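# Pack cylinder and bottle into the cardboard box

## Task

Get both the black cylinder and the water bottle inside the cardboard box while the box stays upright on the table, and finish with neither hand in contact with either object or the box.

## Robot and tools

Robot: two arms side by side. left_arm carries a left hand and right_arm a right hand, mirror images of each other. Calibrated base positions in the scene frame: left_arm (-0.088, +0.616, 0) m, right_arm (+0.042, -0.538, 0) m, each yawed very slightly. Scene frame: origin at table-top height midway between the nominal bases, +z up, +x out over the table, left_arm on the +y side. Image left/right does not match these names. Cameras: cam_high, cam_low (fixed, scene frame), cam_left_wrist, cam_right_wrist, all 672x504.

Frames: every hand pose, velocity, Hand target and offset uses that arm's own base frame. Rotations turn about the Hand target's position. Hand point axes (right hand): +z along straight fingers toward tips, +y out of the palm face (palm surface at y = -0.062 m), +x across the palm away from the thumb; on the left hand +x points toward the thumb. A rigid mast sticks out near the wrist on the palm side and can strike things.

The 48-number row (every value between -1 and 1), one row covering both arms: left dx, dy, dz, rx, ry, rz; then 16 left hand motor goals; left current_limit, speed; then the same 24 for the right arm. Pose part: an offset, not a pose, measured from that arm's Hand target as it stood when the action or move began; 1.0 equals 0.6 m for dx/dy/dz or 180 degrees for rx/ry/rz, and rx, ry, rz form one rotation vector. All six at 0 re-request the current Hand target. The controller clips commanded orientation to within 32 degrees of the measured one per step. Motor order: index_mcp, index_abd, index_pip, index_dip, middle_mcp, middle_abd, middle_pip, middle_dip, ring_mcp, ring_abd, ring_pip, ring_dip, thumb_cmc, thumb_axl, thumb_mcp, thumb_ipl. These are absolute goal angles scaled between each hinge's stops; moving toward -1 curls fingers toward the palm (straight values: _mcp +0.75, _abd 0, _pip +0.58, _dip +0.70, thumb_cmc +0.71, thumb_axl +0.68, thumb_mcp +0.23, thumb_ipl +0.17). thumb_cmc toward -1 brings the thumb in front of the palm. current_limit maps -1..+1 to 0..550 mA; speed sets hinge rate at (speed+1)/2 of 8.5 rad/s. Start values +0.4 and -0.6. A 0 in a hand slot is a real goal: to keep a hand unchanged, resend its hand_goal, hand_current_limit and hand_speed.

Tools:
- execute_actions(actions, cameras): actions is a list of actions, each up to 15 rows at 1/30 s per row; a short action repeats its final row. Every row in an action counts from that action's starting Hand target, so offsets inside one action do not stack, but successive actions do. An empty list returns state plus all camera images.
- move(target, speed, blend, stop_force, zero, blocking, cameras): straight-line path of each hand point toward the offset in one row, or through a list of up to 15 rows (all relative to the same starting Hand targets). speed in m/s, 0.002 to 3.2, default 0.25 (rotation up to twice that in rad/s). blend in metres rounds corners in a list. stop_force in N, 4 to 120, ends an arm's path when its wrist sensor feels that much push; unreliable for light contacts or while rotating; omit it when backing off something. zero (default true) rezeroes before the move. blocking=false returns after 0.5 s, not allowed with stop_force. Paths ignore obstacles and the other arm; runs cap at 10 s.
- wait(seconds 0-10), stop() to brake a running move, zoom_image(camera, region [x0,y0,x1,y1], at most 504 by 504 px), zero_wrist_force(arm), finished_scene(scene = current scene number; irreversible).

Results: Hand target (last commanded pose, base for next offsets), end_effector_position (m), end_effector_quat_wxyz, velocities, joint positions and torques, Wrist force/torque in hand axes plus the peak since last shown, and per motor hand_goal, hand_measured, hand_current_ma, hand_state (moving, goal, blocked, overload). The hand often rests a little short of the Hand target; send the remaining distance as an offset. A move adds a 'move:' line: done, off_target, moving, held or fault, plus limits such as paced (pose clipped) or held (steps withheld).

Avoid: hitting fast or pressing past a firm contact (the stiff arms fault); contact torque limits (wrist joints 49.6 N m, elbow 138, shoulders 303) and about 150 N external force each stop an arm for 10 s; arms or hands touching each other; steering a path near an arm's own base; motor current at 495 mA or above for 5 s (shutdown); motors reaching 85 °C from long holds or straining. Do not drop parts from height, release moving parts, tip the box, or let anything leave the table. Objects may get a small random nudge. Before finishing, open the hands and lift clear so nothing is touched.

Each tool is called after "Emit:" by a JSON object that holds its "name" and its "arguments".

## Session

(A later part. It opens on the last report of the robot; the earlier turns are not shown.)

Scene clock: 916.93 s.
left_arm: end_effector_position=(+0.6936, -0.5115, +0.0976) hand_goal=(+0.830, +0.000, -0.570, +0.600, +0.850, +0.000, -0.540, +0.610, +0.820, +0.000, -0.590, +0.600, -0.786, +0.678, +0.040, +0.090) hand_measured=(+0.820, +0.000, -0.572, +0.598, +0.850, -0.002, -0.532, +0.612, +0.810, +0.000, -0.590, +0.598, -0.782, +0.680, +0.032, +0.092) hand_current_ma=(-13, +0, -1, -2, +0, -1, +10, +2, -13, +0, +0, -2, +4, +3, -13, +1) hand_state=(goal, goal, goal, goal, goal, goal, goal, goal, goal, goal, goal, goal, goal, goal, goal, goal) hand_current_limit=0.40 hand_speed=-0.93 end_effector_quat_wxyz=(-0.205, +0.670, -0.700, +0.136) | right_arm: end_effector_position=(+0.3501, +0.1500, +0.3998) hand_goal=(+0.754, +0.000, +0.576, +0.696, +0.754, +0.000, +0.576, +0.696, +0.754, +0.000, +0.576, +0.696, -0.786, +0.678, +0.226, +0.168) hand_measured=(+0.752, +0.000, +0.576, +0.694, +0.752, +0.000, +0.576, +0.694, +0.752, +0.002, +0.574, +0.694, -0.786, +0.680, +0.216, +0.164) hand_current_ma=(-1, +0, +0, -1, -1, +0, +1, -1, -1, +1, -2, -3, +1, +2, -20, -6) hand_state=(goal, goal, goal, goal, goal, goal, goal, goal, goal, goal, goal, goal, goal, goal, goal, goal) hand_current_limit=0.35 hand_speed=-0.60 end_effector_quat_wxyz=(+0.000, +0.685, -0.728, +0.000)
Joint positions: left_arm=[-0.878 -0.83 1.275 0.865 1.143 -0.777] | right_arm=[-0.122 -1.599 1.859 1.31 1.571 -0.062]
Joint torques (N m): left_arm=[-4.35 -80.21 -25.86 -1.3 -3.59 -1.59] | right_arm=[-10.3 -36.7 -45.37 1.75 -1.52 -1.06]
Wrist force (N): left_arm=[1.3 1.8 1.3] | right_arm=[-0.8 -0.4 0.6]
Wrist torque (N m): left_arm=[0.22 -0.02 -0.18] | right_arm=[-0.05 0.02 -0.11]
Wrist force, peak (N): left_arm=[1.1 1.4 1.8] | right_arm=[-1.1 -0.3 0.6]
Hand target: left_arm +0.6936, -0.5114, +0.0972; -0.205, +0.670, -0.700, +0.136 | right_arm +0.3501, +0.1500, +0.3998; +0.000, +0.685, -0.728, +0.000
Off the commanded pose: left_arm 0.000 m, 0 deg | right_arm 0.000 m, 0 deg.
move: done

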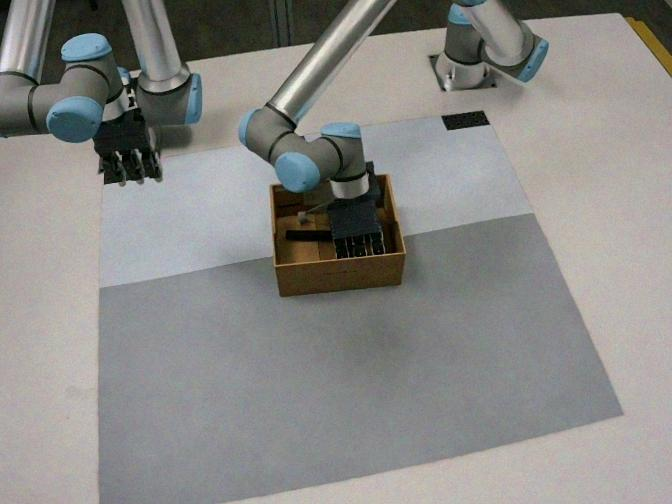

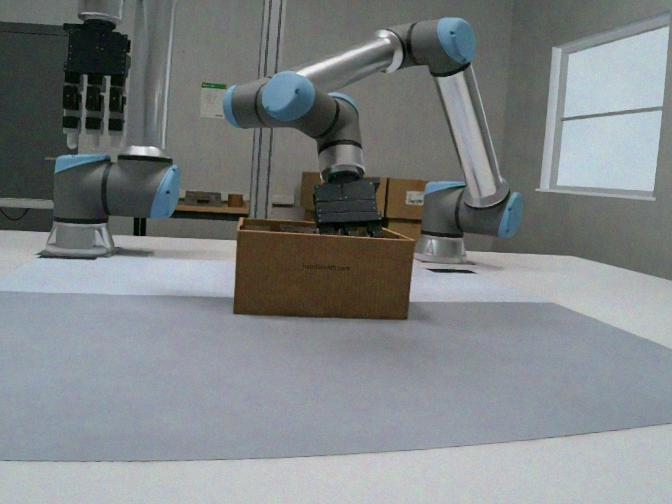

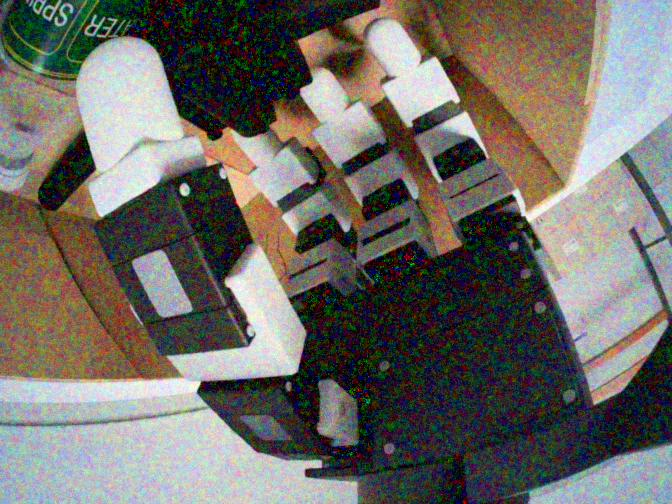

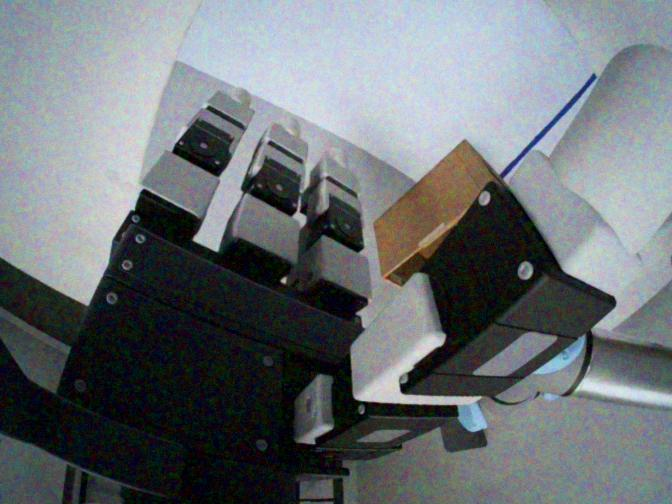

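Emit:
{"name": "move", "arguments": {"target": [[0,0,0.1,0,0,0,0.83,0,-0.57,0.6,0.85,0,-0.54,0.61,0.82,0,-0.59,0.6,-0.786,0.677,0.04,0.09,0.4,-0.93,0,0,0,0,0,0,0.754,0,0.576,0.696,0.754,0,0.576,0.696,0.754,0,0.576,0.696,-0.786,0.677,0.226,0.168,0.35,-0.6],[0,0,0.42,0,0,0,0.83,0,-0.57,0.6,0.85,0,-0.54,0.61,0.82,0,-0.59,0.6,-0.786,0.677,0.04,0.09,0.4,-0.93,0,0,0,0,0,0,0.754,0,0.576,0.696,0.754,0,0.576,0.696,0.754,0,0.576,0.696,-0.786,0.677,0.226,0.168,0.35,-0.6]], "speed": [0.06,0.2], "blend": [0.01,0], "cameras": ["cam_high","cam_low","cam_left_wrist"]}}

Emit:
{"name": "zoom_image", "arguments": {"camera": "cam_high", "region": [240, 120, 440, 310]}}

Scene clock: 924.50 s.
left_arm: end_effector_position=(+0.6936, -0.5114, +0.3492) hand_goal=(+0.830, +0.000, -0.570, +0.600, +0.850, +0.000, -0.540, +0.610, +0.820, +0.000, -0.590, +0.600, -0.786, +0.678, +0.040, +0.090) hand_measured=(+0.822, +0.000, -0.570, +0.598, +0.848, -0.002, -0.534, +0.612, +0.812, +0.000, -0.590, +0.598, -0.782, +0.680, +0.034, +0.092) hand_current_ma=(-11, +0, -1, -2, -1, -1, +6, +2, -13, +0, +0, -2, +4, +3, -11, +1) hand_state=(goal, goal, goal, goal, goal, goal, goal, goal, goal, goal, goal, goal, goal, goal, goal, goal) hand_current_limit=0.40 hand_speed=-0.93 end_effector_quat_wxyz=(-0.205, +0.670, -0.700, +0.136) | right_arm: end_effector_position=(+0.3501, +0.1500, +0.3998) hand_goal=(+0.754, +0.000, +0.576, +0.696, +0.754, +0.000, +0.576, +0.696, +0.754, +0.000, +0.576, +0.696, -0.786, +0.678, +0.226, +0.168) hand_measured=(+0.752, +0.000, +0.576, +0.694, +0.752, +0.000, +0.576, +0.694, +0.752, +0.002, +0.574, +0.694, -0.786, +0.680, +0.216, +0.164) hand_current_ma=(-1, +0, +0, -1, -1, +0, +1, -1, -1, +1, -2, -3, +1, +2, -20, -6) hand_state=(goal, goal, goal, goal, goal, goal, goal, goal, goal, goal, goal, goal, goal, goal, goal, goal) hand_current_limit=0.35 hand_speed=-0.60 end_effector_quat_wxyz=(+0.000, +0.685, -0.728, +0.000)
Joint positions: left_arm=[-0.878 -0.945 1.012 1.242 1.143 -0.777] | right_arm=[-0.122 -1.599 1.859 1.31 1.571 -0.062]
Joint torques (N m): left_arm=[-4.42 -75.18 -38.99 1.1 -1.95 -2.74] | right_arm=[-9.71 -37.58 -44.48 1.96 -1.52 -0.84]
Wrist force (N): left_arm=[0.8 0.9 1.0] | right_arm=[-0.5 -0.4 1.2]
Wrist torque (N m): left_arm=[0.12 0.04 -0.20] | right_arm=[-0.10 -0.03 -0.08]
Wrist force, peak (N): left_arm=[0.9 1.7 3.0] | right_arm=[-1.2 -0.7 1.1]
Hand target: left_arm +0.6936, -0.5114, +0.3492; -0.205, +0.670, -0.700, +0.136 | right_arm +0.3501, +0.1500, +0.3998; +0.000, +0.685, -0.728, +0.000
Off the commanded pose: left_arm 0.000 m, 0 deg | right_arm 0.000 m, 0 deg.
move: done
Images, in order (width x height): cam_high 672x504, cam_low 672x504, cam_left_wrist 672x504.

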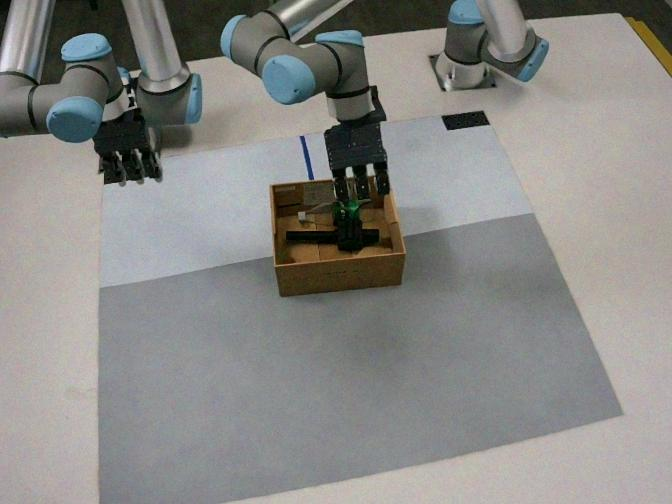

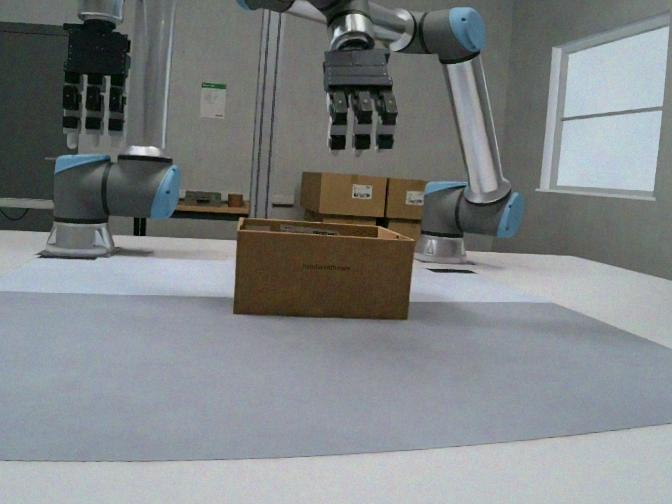

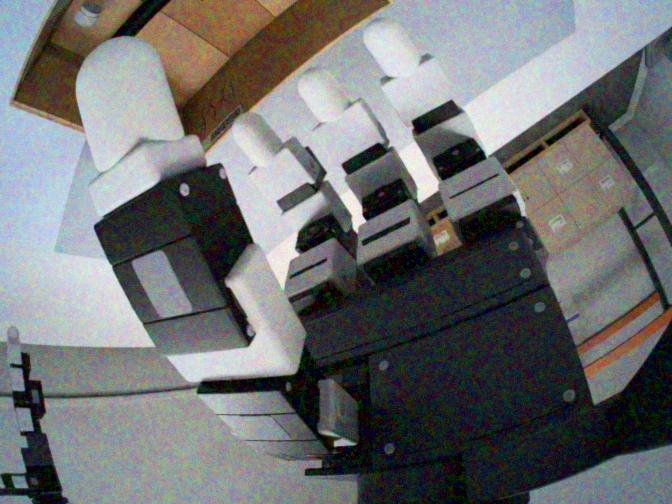

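Scaled by 2.520 from the camera's 672x504 image, which has a finer 960x720 frame.

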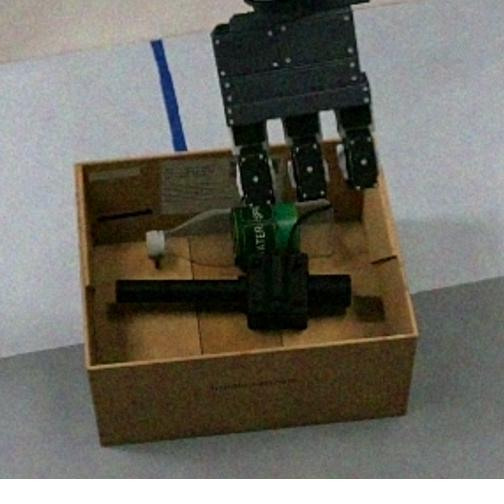

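Emit:
{"name": "wait", "arguments": {"seconds": 0.5, "cameras": ["cam_high"]}}

Emit:
{"name": "finished_scene", "arguments": {"scene": 1}}

Scene clock: 927.70 s.
left_arm: end_effector_position=(+0.6936, -0.5114, +0.3492) hand_goal=(+0.830, +0.000, -0.570, +0.600, +0.850, +0.000, -0.540, +0.610, +0.820, +0.000, -0.590, +0.600, -0.786, +0.678, +0.040, +0.090) hand_measured=(+0.822, +0.000, -0.570, +0.598, +0.848, -0.002, -0.534, +0.612, +0.812, +0.000, -0.590, +0.598, -0.782, +0.680, +0.034, +0.092) hand_current_ma=(-11, +0, -1, -2, -1, -1, +6, +2, -13, +0, +0, -2, +4, +3, -11, +1) hand_state=(goal, goal, goal, goal, goal, goal, goal, goal, goal, goal, goal, goal, goal, goal, goal, goal) hand_current_limit=0.40 hand_speed=-0.93 end_effector_quat_wxyz=(-0.205, +0.670, -0.700, +0.136) | right_arm: end_effector_position=(+0.3501, +0.1500, +0.3998) hand_goal=(+0.754, +0.000, +0.576, +0.696, +0.754, +0.000, +0.576, +0.696, +0.754, +0.000, +0.576, +0.696, -0.786, +0.678, +0.226, +0.168) hand_measured=(+0.752, +0.000, +0.576, +0.694, +0.752, +0.000, +0.576, +0.694, +0.752, +0.002, +0.574, +0.694, -0.786, +0.680, +0.216, +0.164) hand_current_ma=(-1, +0, +0, -1, -1, +0, +1, -1, -1, +1, -2, -3, +1, +2, -20, -6) hand_state=(goal, goal, goal, goal, goal, goal, goal, goal, goal, goal, goal, goal, goal, goal, goal, goal) hand_current_limit=0.35 hand_speed=-0.60 end_effector_quat_wxyz=(+0.000, +0.685, -0.728, +0.000)
Joint positions: left_arm=[-0.878 -0.945 1.012 1.242 1.143 -0.777] | right_arm=[-0.122 -1.599 1.859 1.31 1.571 -0.062]
Joint torques (N m): left_arm=[-3.57 -73.7 -44.79 5.74 2.32 -2.99] | right_arm=[-8.97 -37.67 -43.92 2.07 -1.51 -0.78]
Wrist force (N): left_arm=[1.1 1.0 1.5] | right_arm=[-0.6 -0.4 0.5]
Wrist torque (N m): left_arm=[0.08 0.01 -0.19] | right_arm=[-0.03 0.00 -0.09]
Wrist force, peak (N): left_arm=[1.2 1.3 1.6] | right_arm=[-1.5 -0.3 0.5]
Hand target: left_arm +0.6936, -0.5114, +0.3492; -0.205, +0.670, -0.700, +0.136 | right_arm +0.3501, +0.1500, +0.3998; +0.000, +0.685, -0.728, +0.000
Off the commanded pose: left_arm 0.000 m, 0 deg | right_arm 0.000 m, 0 deg.
wait: 0.50 s; at rest from the start
Images, in order (width x height): cam_high 672x504.

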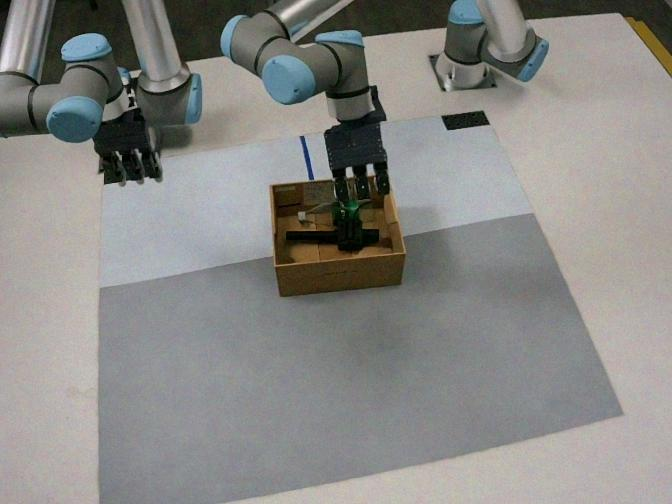

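The scene is finished: the task was done.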